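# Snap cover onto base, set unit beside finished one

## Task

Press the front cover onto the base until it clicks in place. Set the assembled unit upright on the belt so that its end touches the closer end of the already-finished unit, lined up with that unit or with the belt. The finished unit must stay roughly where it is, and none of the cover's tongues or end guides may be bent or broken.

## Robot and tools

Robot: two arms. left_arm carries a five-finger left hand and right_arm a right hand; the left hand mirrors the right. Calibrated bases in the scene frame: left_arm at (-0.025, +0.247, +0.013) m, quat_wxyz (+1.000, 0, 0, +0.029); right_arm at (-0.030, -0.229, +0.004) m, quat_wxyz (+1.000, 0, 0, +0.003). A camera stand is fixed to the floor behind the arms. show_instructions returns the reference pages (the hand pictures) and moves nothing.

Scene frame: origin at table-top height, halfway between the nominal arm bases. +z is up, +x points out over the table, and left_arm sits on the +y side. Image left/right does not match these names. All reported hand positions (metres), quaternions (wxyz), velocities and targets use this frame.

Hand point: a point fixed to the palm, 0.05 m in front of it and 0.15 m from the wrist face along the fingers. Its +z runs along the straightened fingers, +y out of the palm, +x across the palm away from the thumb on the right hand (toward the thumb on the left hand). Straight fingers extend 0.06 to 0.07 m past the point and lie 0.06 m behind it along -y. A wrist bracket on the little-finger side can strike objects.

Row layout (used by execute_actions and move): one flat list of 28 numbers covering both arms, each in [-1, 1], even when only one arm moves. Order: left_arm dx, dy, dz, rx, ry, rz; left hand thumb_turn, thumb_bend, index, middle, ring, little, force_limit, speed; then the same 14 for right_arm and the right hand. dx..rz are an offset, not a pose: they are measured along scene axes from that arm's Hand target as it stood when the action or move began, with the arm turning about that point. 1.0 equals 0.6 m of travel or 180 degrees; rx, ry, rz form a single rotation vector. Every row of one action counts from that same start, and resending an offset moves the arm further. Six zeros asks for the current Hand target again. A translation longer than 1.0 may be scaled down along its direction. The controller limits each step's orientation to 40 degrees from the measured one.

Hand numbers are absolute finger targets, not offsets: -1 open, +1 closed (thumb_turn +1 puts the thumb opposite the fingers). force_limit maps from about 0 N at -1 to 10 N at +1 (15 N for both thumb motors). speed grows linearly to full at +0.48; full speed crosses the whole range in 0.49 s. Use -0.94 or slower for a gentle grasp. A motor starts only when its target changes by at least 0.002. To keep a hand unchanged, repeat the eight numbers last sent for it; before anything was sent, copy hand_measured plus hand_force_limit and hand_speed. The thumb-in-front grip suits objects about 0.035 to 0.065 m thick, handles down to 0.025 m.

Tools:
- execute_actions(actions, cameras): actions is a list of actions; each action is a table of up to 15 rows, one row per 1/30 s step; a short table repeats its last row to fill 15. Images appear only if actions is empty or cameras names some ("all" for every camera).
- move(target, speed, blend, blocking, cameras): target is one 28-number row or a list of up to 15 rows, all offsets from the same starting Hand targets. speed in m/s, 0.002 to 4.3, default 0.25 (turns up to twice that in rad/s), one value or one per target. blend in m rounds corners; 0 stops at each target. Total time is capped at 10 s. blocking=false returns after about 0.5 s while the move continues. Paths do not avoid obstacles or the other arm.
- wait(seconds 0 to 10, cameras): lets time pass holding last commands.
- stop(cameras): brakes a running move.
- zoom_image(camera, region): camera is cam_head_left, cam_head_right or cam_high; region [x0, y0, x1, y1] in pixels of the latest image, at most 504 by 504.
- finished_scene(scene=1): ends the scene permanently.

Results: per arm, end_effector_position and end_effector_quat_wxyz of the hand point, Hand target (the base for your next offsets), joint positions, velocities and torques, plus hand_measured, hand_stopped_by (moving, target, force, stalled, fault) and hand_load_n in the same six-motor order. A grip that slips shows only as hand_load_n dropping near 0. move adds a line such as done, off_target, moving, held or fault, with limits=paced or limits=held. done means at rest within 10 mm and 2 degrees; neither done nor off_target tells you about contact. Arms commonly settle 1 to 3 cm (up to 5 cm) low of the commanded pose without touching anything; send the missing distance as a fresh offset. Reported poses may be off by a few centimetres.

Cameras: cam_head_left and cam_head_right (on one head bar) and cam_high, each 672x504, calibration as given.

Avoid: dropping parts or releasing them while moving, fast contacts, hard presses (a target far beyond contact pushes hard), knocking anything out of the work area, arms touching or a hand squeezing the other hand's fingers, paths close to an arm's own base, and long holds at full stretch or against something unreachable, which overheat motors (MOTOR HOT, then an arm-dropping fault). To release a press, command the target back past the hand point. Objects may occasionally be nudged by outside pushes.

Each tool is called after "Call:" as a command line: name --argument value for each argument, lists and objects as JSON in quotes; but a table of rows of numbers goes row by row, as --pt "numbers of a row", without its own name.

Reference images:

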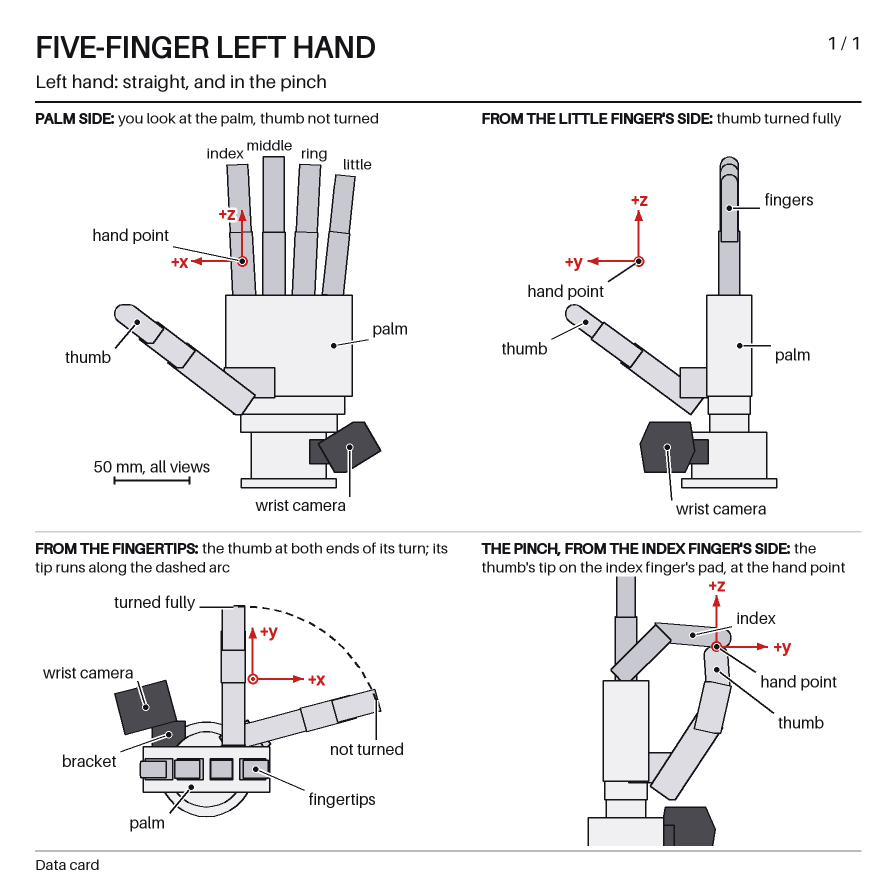

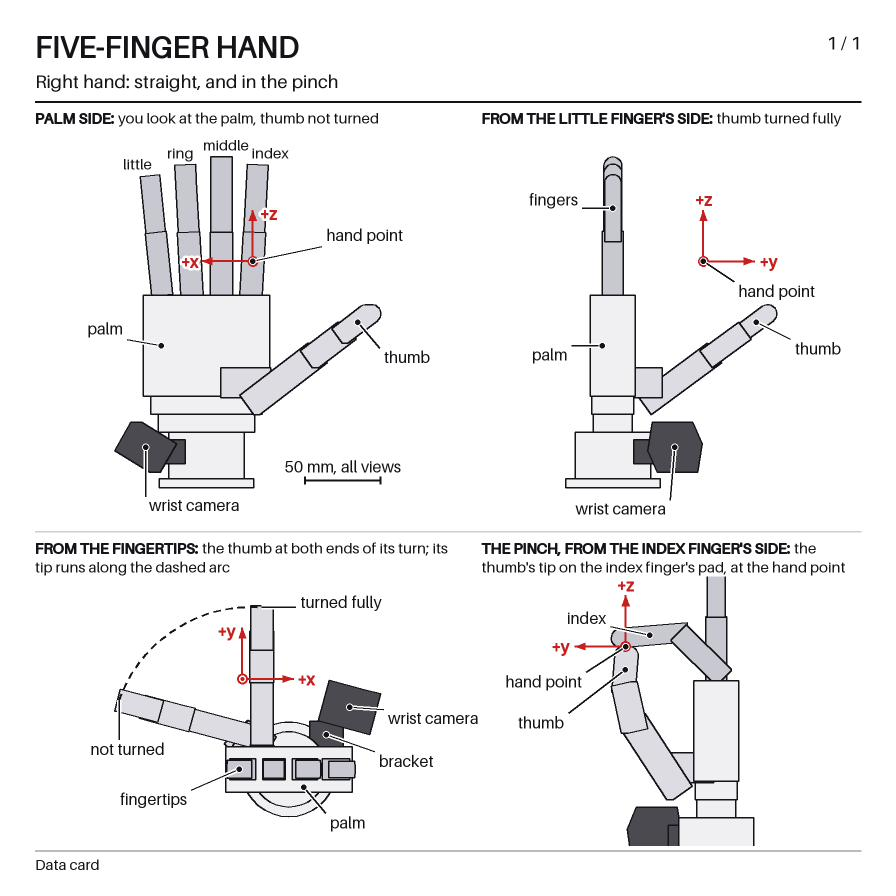

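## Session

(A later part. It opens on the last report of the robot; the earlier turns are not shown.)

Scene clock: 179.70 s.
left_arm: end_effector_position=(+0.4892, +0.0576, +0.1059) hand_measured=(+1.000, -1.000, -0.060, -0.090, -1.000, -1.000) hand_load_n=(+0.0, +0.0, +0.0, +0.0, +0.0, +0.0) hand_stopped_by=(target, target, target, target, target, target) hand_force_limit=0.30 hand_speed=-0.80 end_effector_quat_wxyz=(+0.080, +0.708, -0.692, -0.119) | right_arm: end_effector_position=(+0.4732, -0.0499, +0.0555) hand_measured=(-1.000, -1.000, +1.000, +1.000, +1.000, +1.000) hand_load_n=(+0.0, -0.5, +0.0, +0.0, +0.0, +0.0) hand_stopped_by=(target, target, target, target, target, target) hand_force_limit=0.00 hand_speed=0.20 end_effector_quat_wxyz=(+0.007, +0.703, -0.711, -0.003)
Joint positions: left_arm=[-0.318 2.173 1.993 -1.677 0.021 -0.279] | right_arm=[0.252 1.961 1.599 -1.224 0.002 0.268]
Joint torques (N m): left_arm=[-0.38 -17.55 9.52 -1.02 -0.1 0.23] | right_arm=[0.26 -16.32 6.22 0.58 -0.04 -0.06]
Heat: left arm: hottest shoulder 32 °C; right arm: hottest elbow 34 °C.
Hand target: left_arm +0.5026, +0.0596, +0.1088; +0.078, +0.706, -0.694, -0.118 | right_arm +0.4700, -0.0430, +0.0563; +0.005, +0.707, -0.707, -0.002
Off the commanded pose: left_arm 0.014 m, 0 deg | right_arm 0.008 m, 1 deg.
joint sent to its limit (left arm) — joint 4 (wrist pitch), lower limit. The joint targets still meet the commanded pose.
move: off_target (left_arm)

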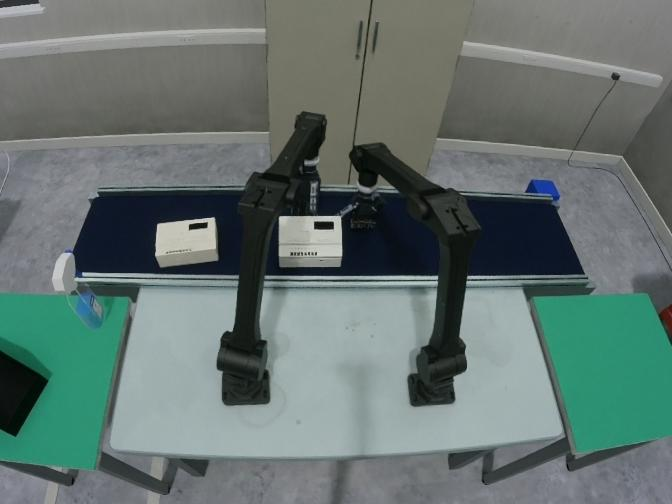

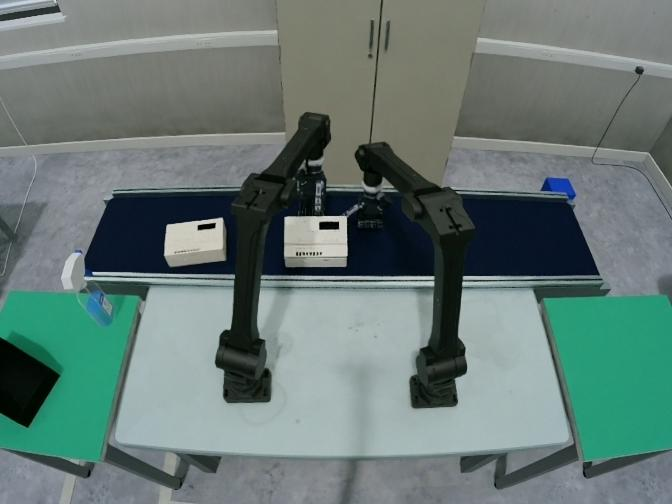

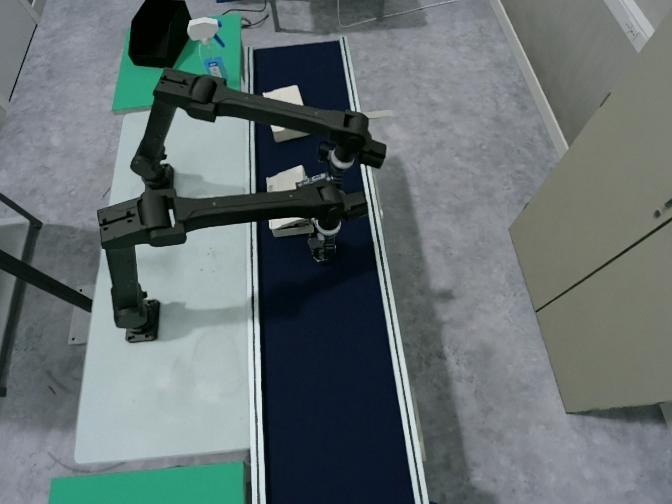

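Call:
move --pt "0.04 0 -0.005 0 0 0 1 -1 -0.06 -0.09 -1 -1 0.3 -0.8 0 0.0 0 0 0 0 -1 -1 1 1 1 1 0 0.2" --speed 0.05 --cameras '["cam_head_right", "cam_head_left", "cam_high"]'

Call:
zoom_image --camera "cam_head_right" --region '[275, 190, 375, 270]'

Call:
zoom_image --camera "cam_high" --region '[250, 150, 350, 250]'

Scene clock: 181.07 s.
left_arm: end_effector_position=(+0.5133, +0.0578, +0.1027) hand_measured=(+1.000, -1.000, -0.060, -0.090, -1.000, -1.000) hand_load_n=(+0.0, +0.0, +0.5, +0.0, +0.0, +0.0) hand_stopped_by=(target, target, target, target, target, target) hand_force_limit=0.30 hand_speed=-0.80 end_effector_quat_wxyz=(+0.072, +0.711, -0.692, -0.103) | right_arm: end_effector_position=(+0.4732, -0.0499, +0.0555) hand_measured=(-1.000, -1.000, +1.000, +1.000, +1.000, +1.000) hand_load_n=(+0.0, -0.5, +0.0, +0.0, +0.0, +0.0) hand_stopped_by=(target, target, target, target, target, target) hand_force_limit=0.00 hand_speed=0.20 end_effector_quat_wxyz=(+0.007, +0.703, -0.711, -0.003)
Joint positions: left_arm=[-0.308 2.219 2.075 -1.678 0.021 -0.273] | right_arm=[0.252 1.961 1.599 -1.224 0.002 0.268]
Joint torques (N m): left_arm=[-0.44 -18.14 9.62 -0.91 -0.05 0.22] | right_arm=[0.26 -16.38 6.22 0.57 -0.03 -0.06]
Heat: left arm: hottest shoulder 32 °C; right arm: hottest elbow 34 °C.
Hand target: left_arm +0.5267, +0.0597, +0.1060; +0.078, +0.706, -0.694, -0.118 | right_arm +0.4700, -0.0430, +0.0563; +0.005, +0.707, -0.707, -0.002
Off the commanded pose: left_arm 0.014 m, 2 deg | right_arm 0.008 m, 1 deg.
joint sent to its limit (left arm) — joint 4 (wrist pitch), lower limit. The joint targets are off in orientation, not in position.
move: off_target (left_arm)

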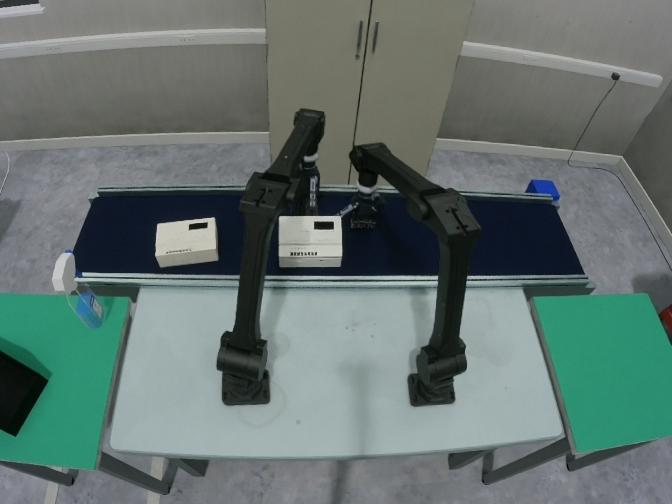

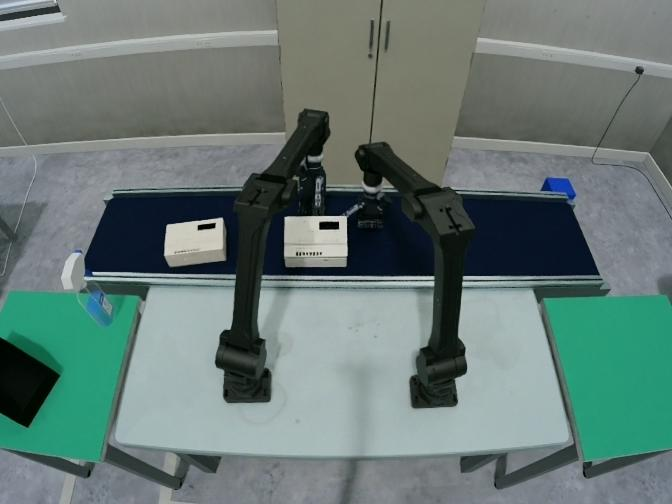

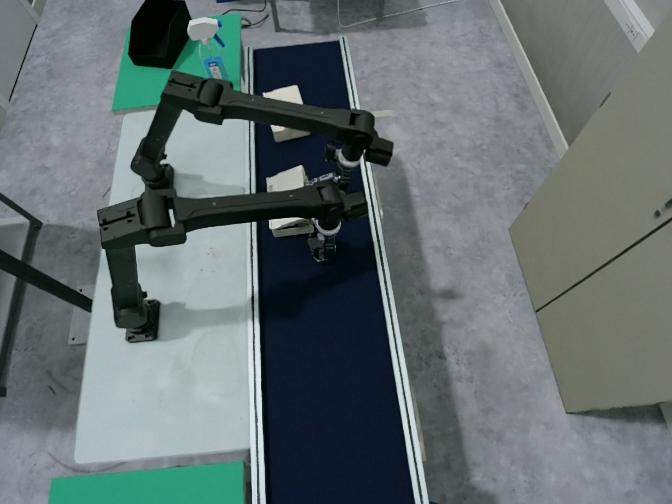

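Scaled by 5.040 from the camera's 672x504 image, which has a finer 960x720 frame.

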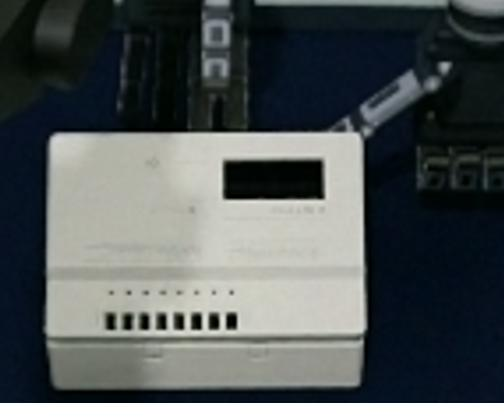

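Scaled by 5.040 from the camera's 672x504 image, which has a finer 960x720 frame.

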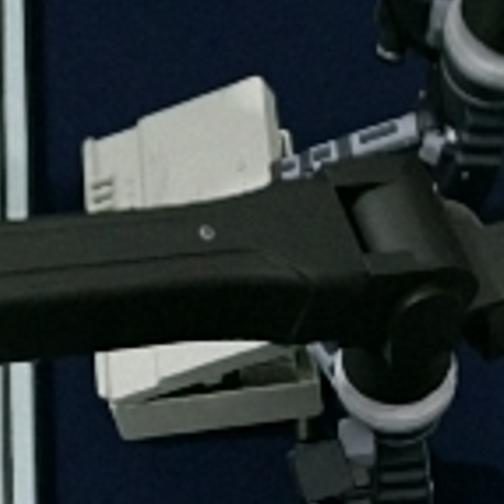

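Call:
move --pt "0.0 0 0.0 0 0 0 1 -1 -0.06 -0.09 -1 -1 0.3 -0.8 0.003 0.0 -0.025 0 0 0 -1 -1 1 1 1 1 0 0.2" --speed 0.03 --cameras '["cam_head_right", "cam_head_left", "cam_high"]'

Call:
zoom_image --camera "cam_head_right" --region '[275, 190, 375, 270]'

Call:
zoom_image --camera "cam_high" --region '[250, 150, 350, 250]'

Scene clock: 182.57 s.
left_arm: end_effector_position=(+0.5133, +0.0578, +0.1027) hand_measured=(+1.000, -1.000, -0.060, -0.090, -1.000, -1.000) hand_load_n=(+0.0, +0.0, +0.0, +0.0, +0.0, +0.0) hand_stopped_by=(target, target, target, target, target, target) hand_force_limit=0.30 hand_speed=-0.80 end_effector_quat_wxyz=(+0.072, +0.711, -0.692, -0.103) | right_arm: end_effector_position=(+0.4764, -0.0491, +0.0505) hand_measured=(-1.000, -1.000, +1.000, +1.000, +1.000, +1.000) hand_load_n=(+0.0, -0.5, +0.0, +0.5, +0.0, +0.0) hand_stopped_by=(target, target, target, target, target, target) hand_force_limit=0.00 hand_speed=0.20 end_effector_quat_wxyz=(-0.001, +0.703, -0.711, +0.001)
Joint positions: left_arm=[-0.308 2.219 2.075 -1.678 0.021 -0.273] | right_arm=[0.252 1.961 1.588 -1.195 0.002 0.268]
Joint torques (N m): left_arm=[-0.5 -18.26 9.69 -0.92 -0.05 0.21] | right_arm=[0.09 -14.97 6.09 0.51 -0.03 -0.07]
Heat: left arm: hottest shoulder 32 °C; right arm: hottest elbow 33 °C.
Hand target: left_arm +0.5267, +0.0597, +0.1060; +0.078, +0.706, -0.694, -0.118 | right_arm +0.4719, -0.0430, +0.0413; +0.005, +0.707, -0.707, -0.002
Off the commanded pose: left_arm 0.014 m, 2 deg | right_arm 0.012 m, 1 deg.
joint sent to its limit (left arm) — joint 4 (wrist pitch), lower limit. The joint targets are off in orientation, not in position.
move: off_target (left_arm, right_arm)

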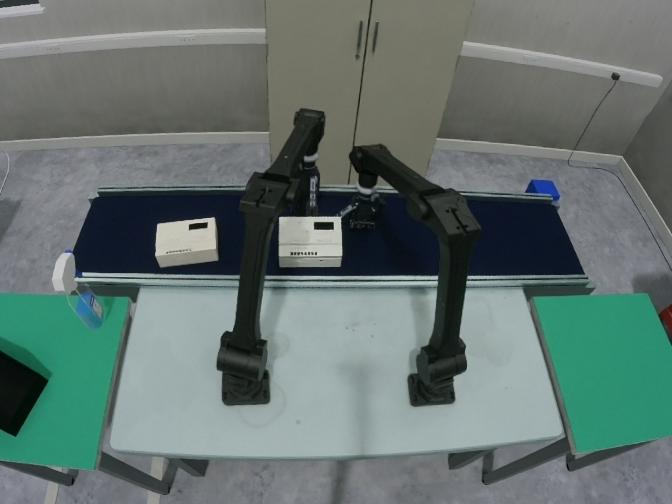

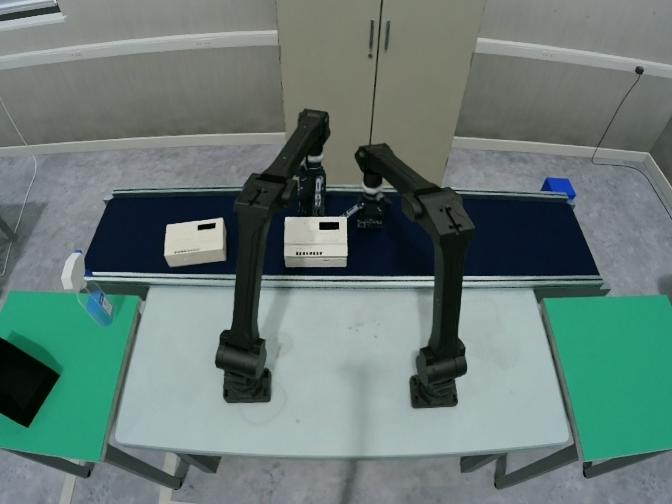

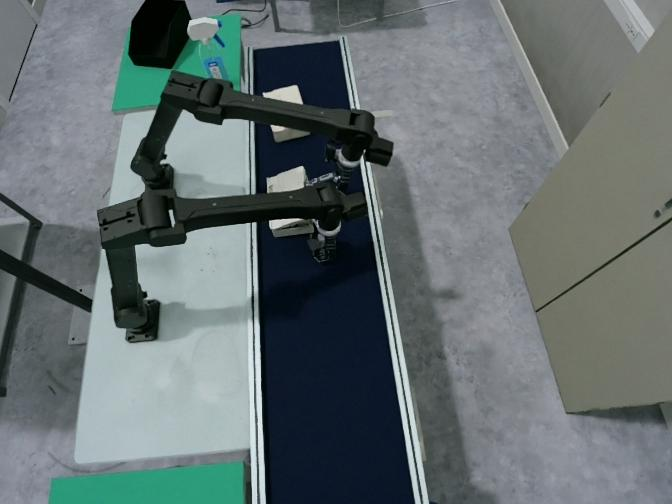

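Scaled by 5.040 from the camera's 672x504 image, which has a finer 960x720 frame.

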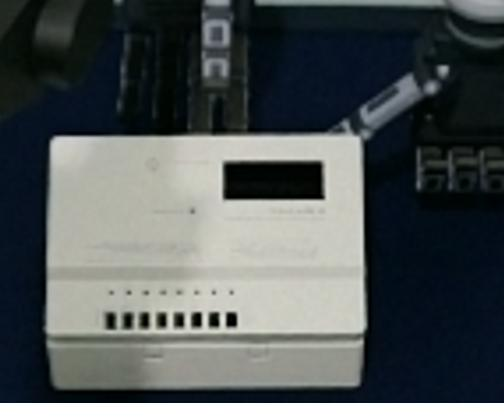

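Scaled by 5.040 from the camera's 672x504 image, which has a finer 960x720 frame.

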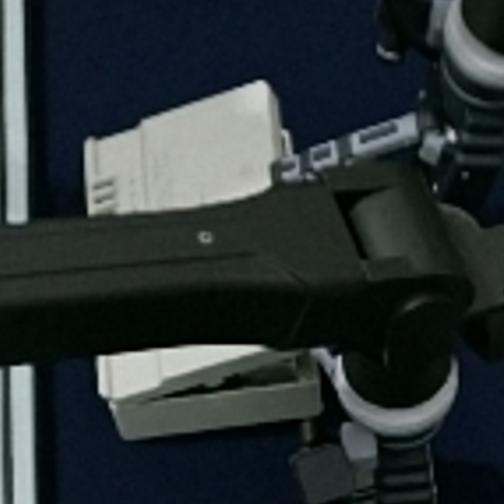

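Call:
move --pt "0.0 0 0.0 0 0 0 1 -1 -0.06 -0.09 -1 -1 0.3 -0.8 -0.003 0.0 -0.02 0 0 0 -1 -1 1 1 1 1 0 0.2" --speed 0.03 --cameras '["cam_head_right", "cam_high"]'

Call:
zoom_image --camera "cam_head_right" --region '[275, 190, 375, 270]'

Call:
zoom_image --camera "cam_high" --region '[250, 150, 350, 250]'

Scene clock: 183.67 s.
left_arm: end_effector_position=(+0.5133, +0.0578, +0.1027) hand_measured=(+1.000, -1.000, -0.060, -0.090, -1.000, -1.000) hand_load_n=(+0.0, -0.5, +0.0, +0.0, +0.0, +0.0) hand_stopped_by=(target, target, target, target, target, target) hand_force_limit=0.30 hand_speed=-0.80 end_effector_quat_wxyz=(+0.072, +0.711, -0.692, -0.103) | right_arm: end_effector_position=(+0.4760, -0.0493, +0.0425) hand_measured=(-1.000, -1.000, +1.000, +1.000, +1.000, +1.000) hand_load_n=(+0.0, +0.0, +0.0, +0.0, +0.0, -0.5) hand_stopped_by=(target, target, target, target, target, target) hand_force_limit=0.00 hand_speed=0.20 end_effector_quat_wxyz=(-0.004, +0.703, -0.711, +0.004)
Joint positions: left_arm=[-0.308 2.219 2.075 -1.678 0.021 -0.273] | right_arm=[0.252 1.962 1.567 -1.165 0.002 0.268]
Joint torques (N m): left_arm=[-0.56 -18.2 9.68 -0.94 -0.06 0.23] | right_arm=[0.26 -14.33 6.08 0.62 -0.03 -0.06]
Heat: left arm: hottest shoulder 32 °C; right arm: hottest elbow 33 °C.
Hand target: left_arm +0.5267, +0.0597, +0.1060; +0.078, +0.706, -0.694, -0.118 | right_arm +0.4700, -0.0430, +0.0292; +0.005, +0.707, -0.707, -0.002
Off the commanded pose: left_arm 0.014 m, 2 deg | right_arm 0.016 m, 1 deg.
joint sent to its limit (left arm) — joint 4 (wrist pitch), lower limit. The joint targets are off in orientation, not in position.
move: off_target (left_arm, right_arm)
Images, in order (width x height): cam_head_right 672x504, cam_high 672x504.

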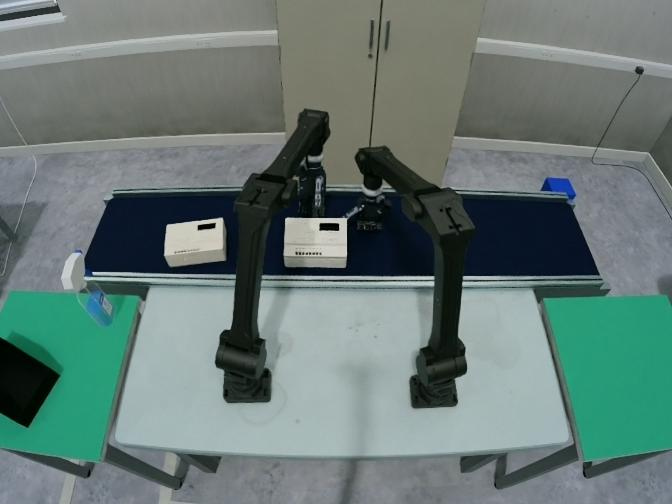

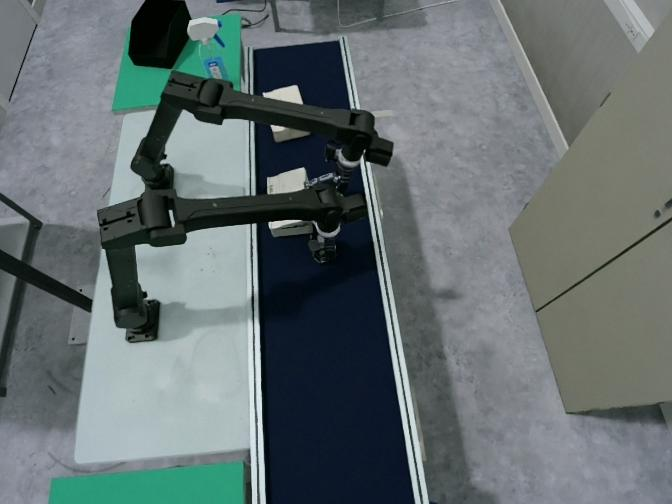

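Scaled by 5.040 from the camera's 672x504 image, which has a finer 960x720 frame.

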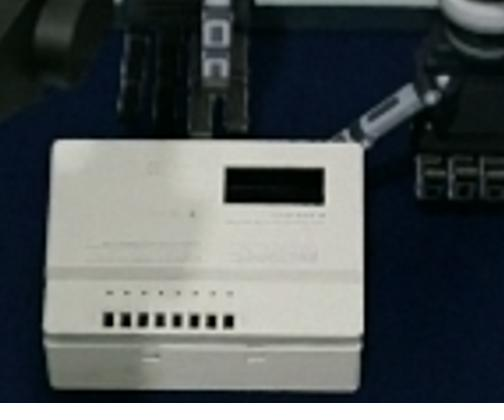

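Scaled by 5.040 from the camera's 672x504 image, which has a finer 960x720 frame.

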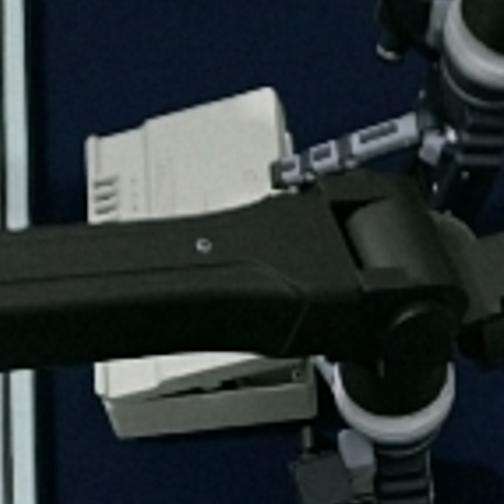

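Call:
move --pt "0.0 0 0.0 0 0 0 1 -1 -0.06 -0.09 -1 -1 0.3 -0.8 0.005 0.0 0.018 0 0 0 -1 -1 1 1 1 1 0 0.2" --pt "0.0 0 0.0 0 0 0 1 -1 -0.06 -0.09 -1 -1 0.3 -0.8 0.04 0.0 0.018 0 0 0 -1 -1 1 1 1 1 0 0.2" --speed 0.03 --cameras '["cam_head_right", "cam_high"]'

Call:
zoom_image --camera "cam_head_right" --region '[275, 190, 375, 270]'

Call:
zoom_image --camera "cam_high" --region '[250, 150, 350, 250]'

Scene clock: 186.00 s.
left_arm: end_effector_position=(+0.5133, +0.0578, +0.1027) hand_measured=(+1.000, -1.000, -0.060, -0.090, -1.000, -1.000) hand_load_n=(+0.0, +0.0, +0.0, +0.0, +0.0, +0.0) hand_stopped_by=(target, target, target, target, target, target) hand_force_limit=0.30 hand_speed=-0.80 end_effector_quat_wxyz=(+0.072, +0.711, -0.692, -0.103) | right_arm: end_effector_position=(+0.4814, -0.0479, +0.0374) hand_measured=(-1.000, -1.000, +1.000, +1.000, +1.000, +1.000) hand_load_n=(+0.0, +0.0, +0.0, +0.0, +0.0, +0.0) hand_stopped_by=(target, target, target, target, target, target) hand_force_limit=0.00 hand_speed=0.20 end_effector_quat_wxyz=(+0.011, +0.703, -0.711, -0.005)
Joint positions: left_arm=[-0.308 2.219 2.075 -1.678 0.021 -0.273] | right_arm=[0.252 2.006 1.618 -1.206 0.002 0.267]
Joint torques (N m): left_arm=[-0.5 -18.26 9.69 -0.88 -0.05 0.21] | right_arm=[-0.67 -14.8 10.14 0.03 -0.04 -0.16]
Heat: left arm: hottest shoulder 32 °C; right arm: hottest elbow 33 °C.
Hand target: left_arm +0.5267, +0.0597, +0.1060; +0.078, +0.706, -0.694, -0.118 | right_arm +0.4941, -0.0430, +0.0400; +0.005, +0.707, -0.707, -0.002
Off the commanded pose: left_arm 0.014 m, 2 deg | right_arm 0.014 m, 1 deg.
joint sent to its limit (left arm) — joint 4 (wrist pitch), lower limit. The joint targets are off in orientation, not in position.
move: off_target (left_arm, right_arm)
Images, in order (width x height): cam_head_right 672x504, cam_high 672x504.

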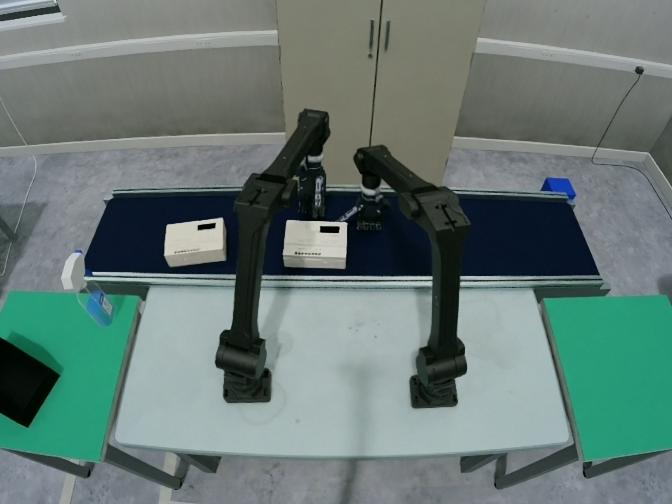

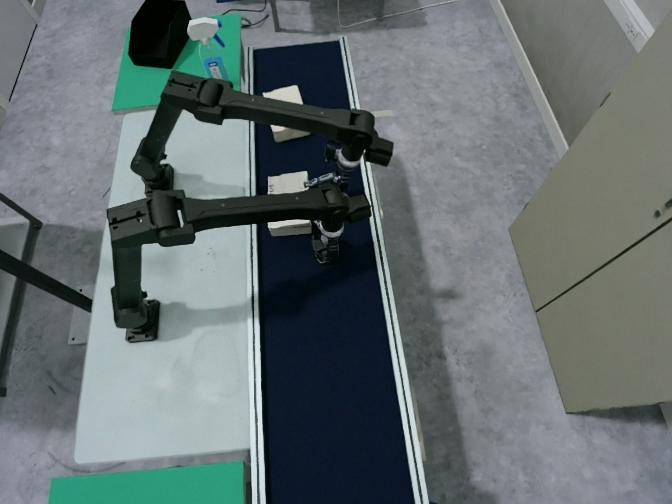

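Scaled by 5.040 from the camera's 672x504 image, which has a finer 960x720 frame.

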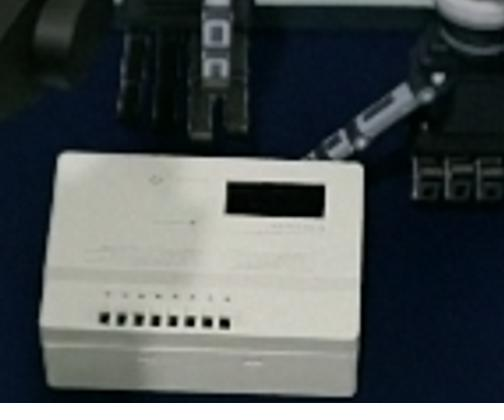

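Scaled by 5.040 from the camera's 672x504 image, which has a finer 960x720 frame.

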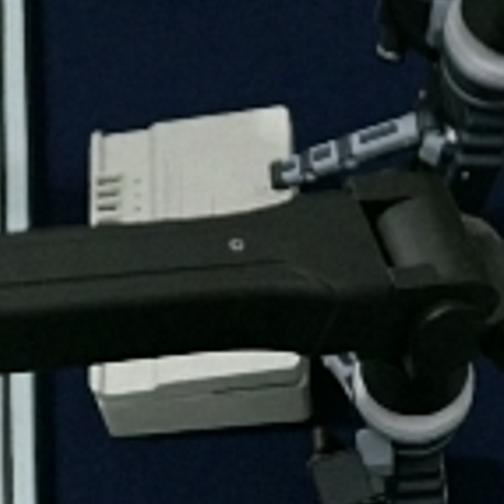

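Call:
move --pt "0.0 0 0.05 0 0 0 1 -1 -0.06 -0.09 -1 -1 0.3 -0.8 0.05 -0.05 0.03 0 0 0 -1 -1 1 1 1 1 0 0.2" --pt "0.0 0.0 0.2 0 0 0 1 -1 -0.06 -0.09 -1 -1 0.3 -0.8 0.03 -0.2 0.3 0 0 0 -1 -1 1 1 1 1 0 0.2" --pt "-0.05 0.1 0.25 0 0 0 1 -1 -0.06 -0.09 -1 -1 0.3 -0.8 -0.4 -0.6 0.4 0 0 0 -1 -1 1 1 1 1 0 0.2" --speed '[0.08, 0.2, 0.25]' --blend '[0.02, 0.03, 0]' --cameras '["all"]'

Call:
zoom_image --camera "cam_head_right" --region '[275, 200, 365, 275]'

Call:
zoom_image --camera "cam_high" --region '[255, 160, 325, 245]'

Call:
zoom_image --camera "cam_head_left" --region '[270, 200, 360, 275]'

Scene clock: 190.73 s.
left_arm: end_effector_position=(+0.5014, +0.1140, +0.2545) hand_measured=(+1.000, -1.000, -0.060, -0.090, -1.000, -1.000) hand_load_n=(+0.0, +0.0, +0.0, +0.0, +0.0, +0.0) hand_stopped_by=(target, target, target, target, target, target) hand_force_limit=0.30 hand_speed=-0.80 end_effector_quat_wxyz=(+0.008, +0.721, -0.692, +0.011) | right_arm: end_effector_position=(+0.2598, -0.4028, +0.2795) hand_measured=(-1.000, -1.000, +1.000, +1.000, +1.000, +1.000) hand_load_n=(+0.0, +0.0, +0.0, +0.0, +0.0, +0.0) hand_stopped_by=(target, target, target, target, target, target) hand_force_limit=0.00 hand_speed=0.20 end_effector_quat_wxyz=(+0.005, +0.707, -0.707, +0.003)
Joint positions: left_arm=[-0.218 1.909 2.026 -1.679 0.025 -0.201] | right_arm=[-0.529 1.398 1.474 -1.644 0.011 -0.523]
Joint torques (N m): left_arm=[-0.62 -17.38 5.76 -0.42 -0.14 0.21] | right_arm=[-1.67 -9.47 6.87 0.08 -0.07 -0.18]
Heat: left arm: hottest shoulder 33 °C; right arm: hottest elbow 34 °C.
Hand target: left_arm +0.4967, +0.1196, +0.2558; +0.078, +0.706, -0.694, -0.118 | right_arm +0.2540, -0.4030, +0.2800; +0.005, +0.707, -0.707, -0.002
Off the commanded pose: left_arm 0.008 m, 17 deg | right_arm 0.006 m, 1 deg.
joint sent to its limit (left arm) — joint 4 (wrist pitch), lower limit. The joint targets are off in orientation, not in position.
move: off_target (left_arm)

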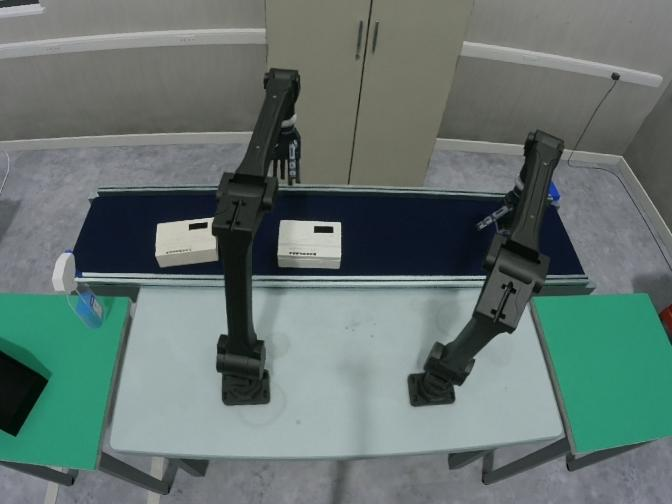

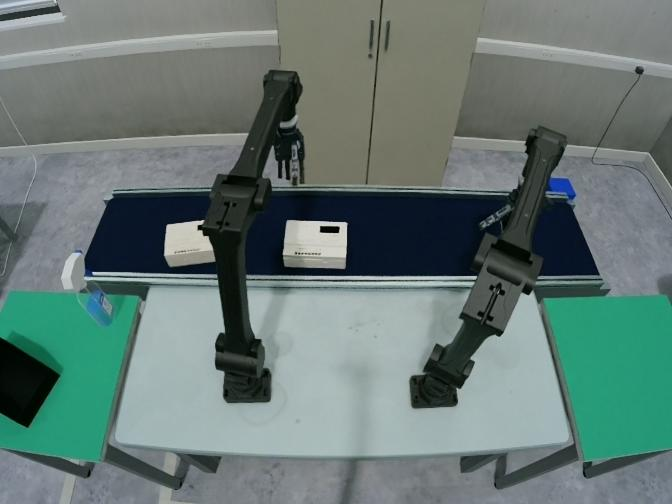

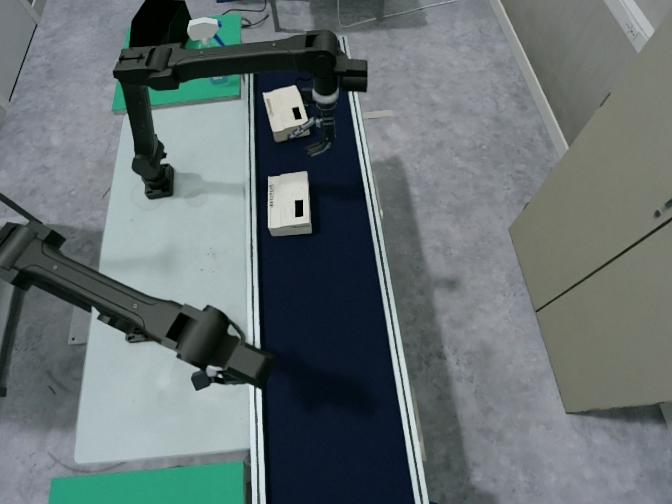

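Scaled by 5.600 from the camera's 672x504 image, which has a finer 960x720 frame.

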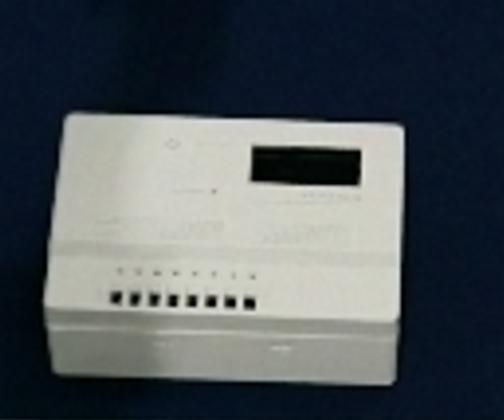

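Scaled by 5.929 from the camera's 672x504 image, which has a finer 960x720 frame.

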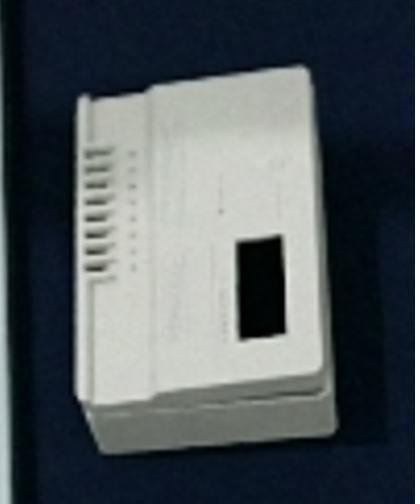

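Scaled by 5.600 from the camera's 672x504 image, which has a finer 960x720 frame.

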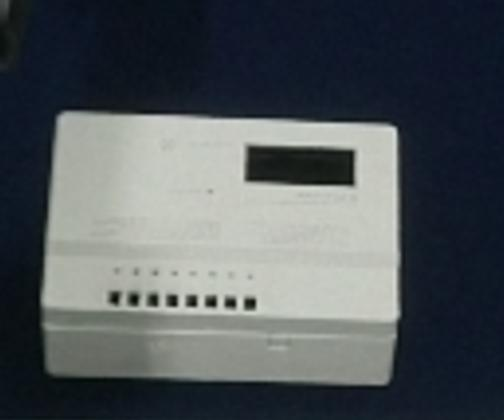

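Call:
zoom_image --camera "cam_high" --region '[265, 215, 315, 240]'

Call:
zoom_image --camera "cam_head_right" --region '[280, 245, 315, 275]'

Call:
zoom_image --camera "cam_head_right" --region '[315, 245, 350, 275]'

Call:
zoom_image --camera "cam_high" --region '[255, 75, 325, 160]'

Scaled by 10.080 from the camera's 672x504 image, which has a finer 960x720 frame.

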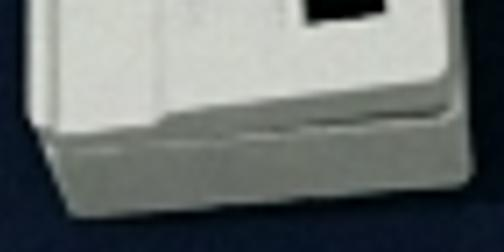

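Scaled by 14.400 from the camera's 672x504 image, which has a finer 960x720 frame.

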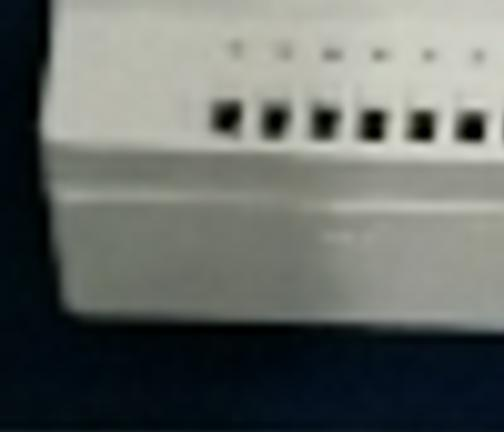

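Scaled by 14.400 from the camera's 672x504 image, which has a finer 960x720 frame.

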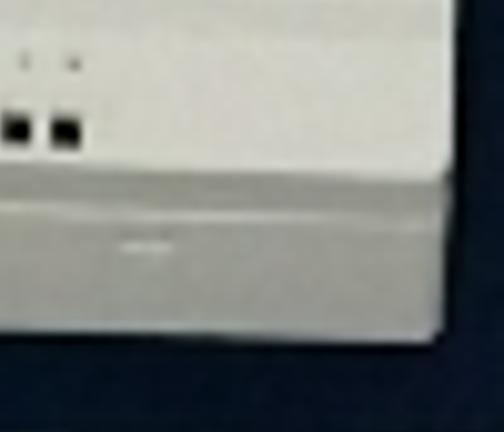

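Scaled by 5.929 from the camera's 672x504 image, which has a finer 960x720 frame.

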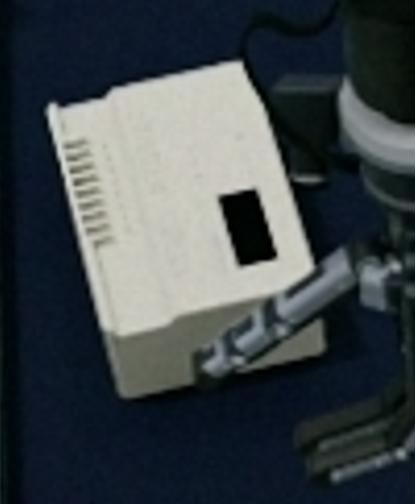

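Call:
move --pt "-0.1095 -0.136 -0.1263 -0.0181 -0.0886 -0.0054 1 -1 1 1 1 1 0.3 0 0 0 0 0 0 0 -1 -1 1 1 1 1 0 0.2" --speed 0.15 --cameras '["all"]'

Call:
zoom_image --camera "cam_high" --region '[240, 130, 340, 250]'

Call:
zoom_image --camera "cam_head_right" --region '[260, 150, 380, 280]'

Scene clock: 194.83 s.
left_arm: end_effector_position=(+0.4333, +0.0391, +0.1802) hand_measured=(+1.000, -1.000, +1.000, +1.000, +1.000, +1.000) hand_load_n=(+0.0, +0.0, +0.0, +0.0, +0.0, +0.0) hand_stopped_by=(target, target, target, target, target, target) hand_force_limit=0.30 hand_speed=0.00 end_effector_quat_wxyz=(+0.003, +0.704, -0.710, -0.001) | right_arm: end_effector_position=(+0.2598, -0.4028, +0.2795) hand_measured=(-1.000, -1.000, +1.000, +1.000, +1.000, +1.000) hand_load_n=(+0.0, +0.0, +0.0, +0.0, +0.5, +0.0) hand_stopped_by=(target, target, target, target, target, target) hand_force_limit=0.00 hand_speed=0.20 end_effector_quat_wxyz=(+0.005, +0.707, -0.707, +0.003)
Joint positions: left_arm=[-0.386 1.79 1.66 -1.445 0.004 -0.319] | right_arm=[-0.529 1.398 1.474 -1.644 0.011 -0.524]
Joint torques (N m): left_arm=[-1.38 -15.85 5.68 0.1 -0.14 -0.01] | right_arm=[-1.67 -9.47 6.89 0.08 -0.07 -0.18]
Heat: left arm: hottest shoulder 33 °C; right arm: hottest elbow 33 °C.
Hand target: left_arm +0.4311, +0.0380, +0.1801; +0.000, +0.707, -0.707, +0.000 | right_arm +0.2540, -0.4030, +0.2800; +0.005, +0.707, -0.707, -0.002
Off the commanded pose: left_arm 0.003 m, 1 deg | right_arm 0.006 m, 1 deg.
move: done

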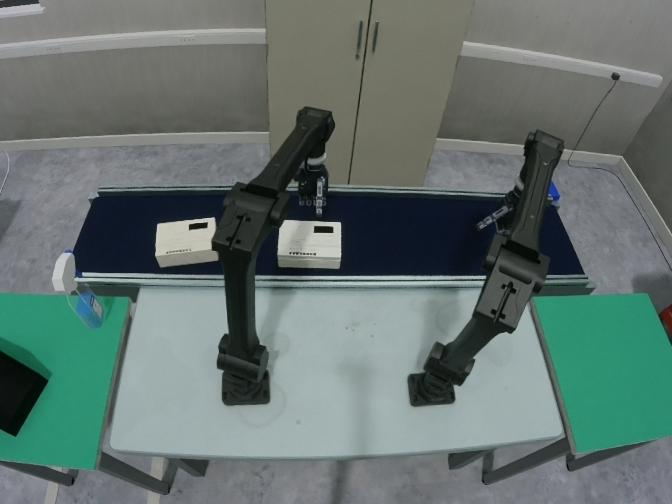

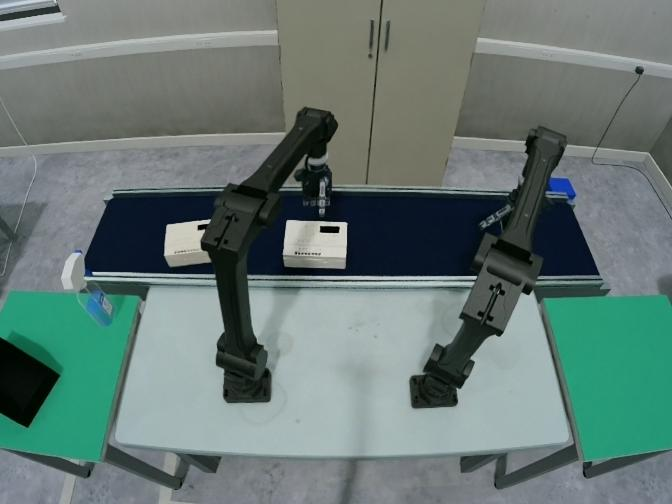

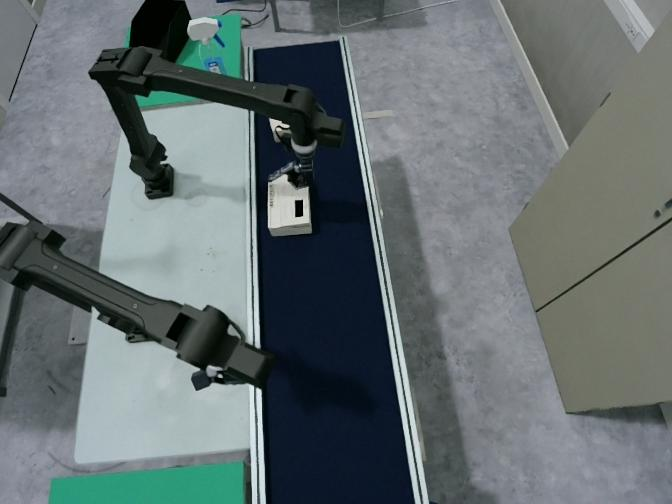

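Scaled by 4.200 from the camera's 672x504 image, which has a finer 960x720 frame.

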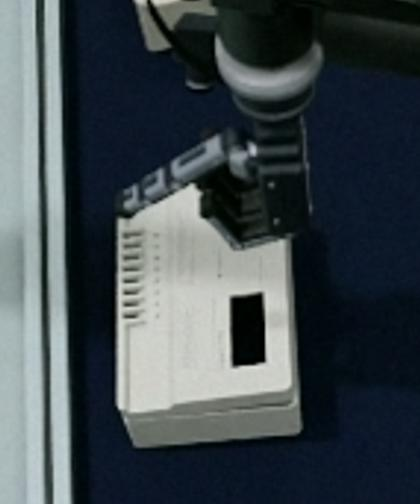

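Scaled by 3.877 from the camera's 672x504 image, which has a finer 960x720 frame.

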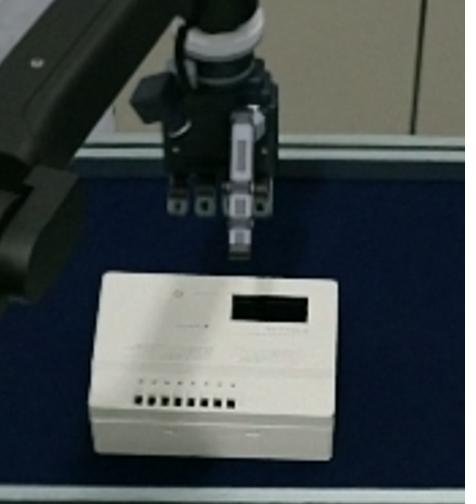

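Call:
move --pt "0.0 0.0 -0.1 0 0 0 1 -1 1 1 1 1 0.3 0 0 0 0 0 0 0 -1 -1 1 1 1 1 0 0.2" --speed 0.1 --cameras '["all"]'

Call:
zoom_image --camera "cam_high" --region '[240, 130, 340, 250]'

Call:
zoom_image --camera "cam_head_right" --region '[260, 150, 380, 280]'

Scene clock: 196.30 s.
left_arm: end_effector_position=(+0.4333, +0.0392, +0.1312) hand_measured=(+1.000, -1.000, +1.000, +1.000, +1.000, +1.000) hand_load_n=(+0.0, -0.5, +0.0, +0.0, +0.0, +0.0) hand_stopped_by=(target, target, target, target, target, target) hand_force_limit=0.30 hand_speed=0.00 end_effector_quat_wxyz=(-0.002, +0.704, -0.710, +0.009) | right_arm: end_effector_position=(+0.2598, -0.4028, +0.2795) hand_measured=(-1.000, -1.000, +1.000, +1.000, +1.000, +1.000) hand_load_n=(+0.0, +0.0, +0.0, +0.0, +0.0, +0.0) hand_stopped_by=(target, target, target, target, target, target) hand_force_limit=0.00 hand_speed=0.20 end_effector_quat_wxyz=(+0.005, +0.707, -0.707, +0.003)
Joint positions: left_arm=[-0.386 1.799 1.543 -1.297 0.004 -0.32] | right_arm=[-0.529 1.398 1.474 -1.644 0.011 -0.524]
Joint torques (N m): left_arm=[-1.32 -13.74 5.65 0.13 -0.14 -0.01] | right_arm=[-1.61 -9.47 6.89 0.08 -0.07 -0.18]
Heat: left arm: hottest shoulder 33 °C; right arm: hottest elbow 33 °C.
Hand target: left_arm +0.4312, +0.0380, +0.1202; +0.000, +0.707, -0.707, +0.001 | right_arm +0.2540, -0.4030, +0.2800; +0.005, +0.707, -0.707, -0.002
Off the commanded pose: left_arm 0.011 m, 1 deg | right_arm 0.006 m, 1 deg.
move: off_target (left_arm)

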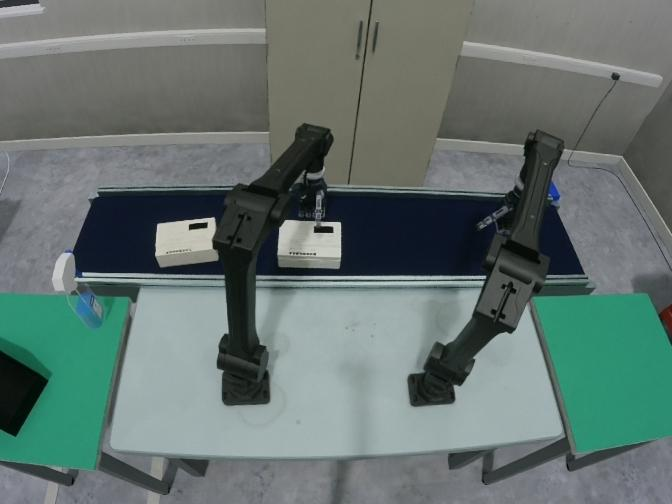

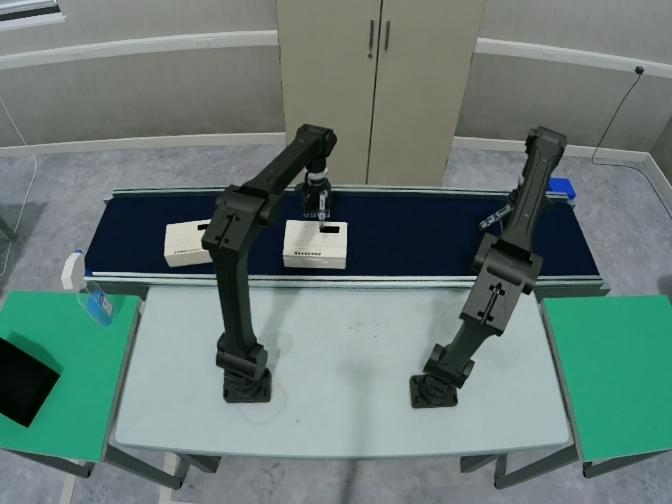

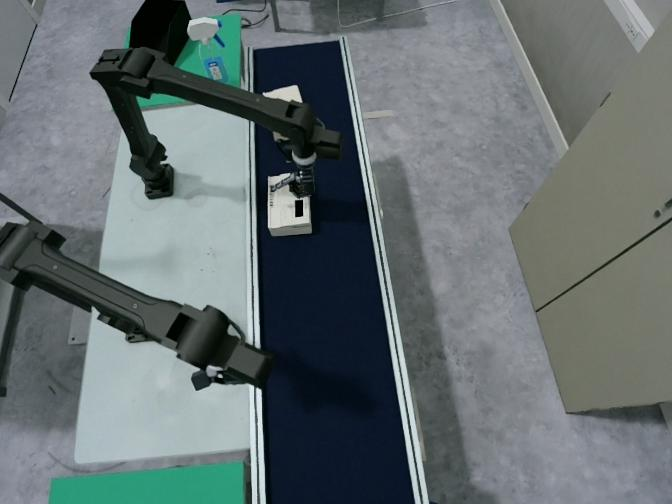

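Scaled by 4.200 from the camera's 672x504 image, which has a finer 960x720 frame.

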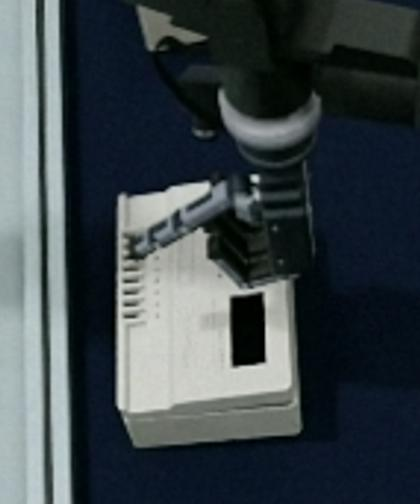

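Scaled by 3.877 from the camera's 672x504 image, which has a finer 960x720 frame.

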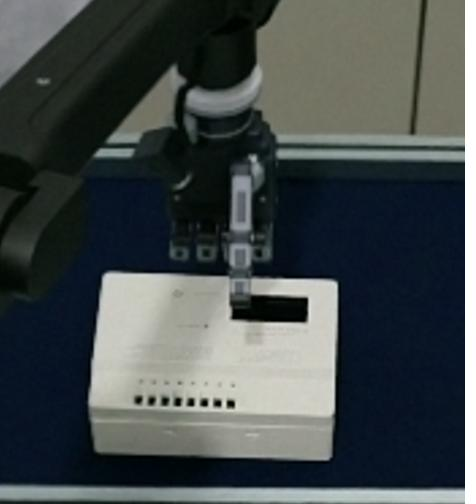

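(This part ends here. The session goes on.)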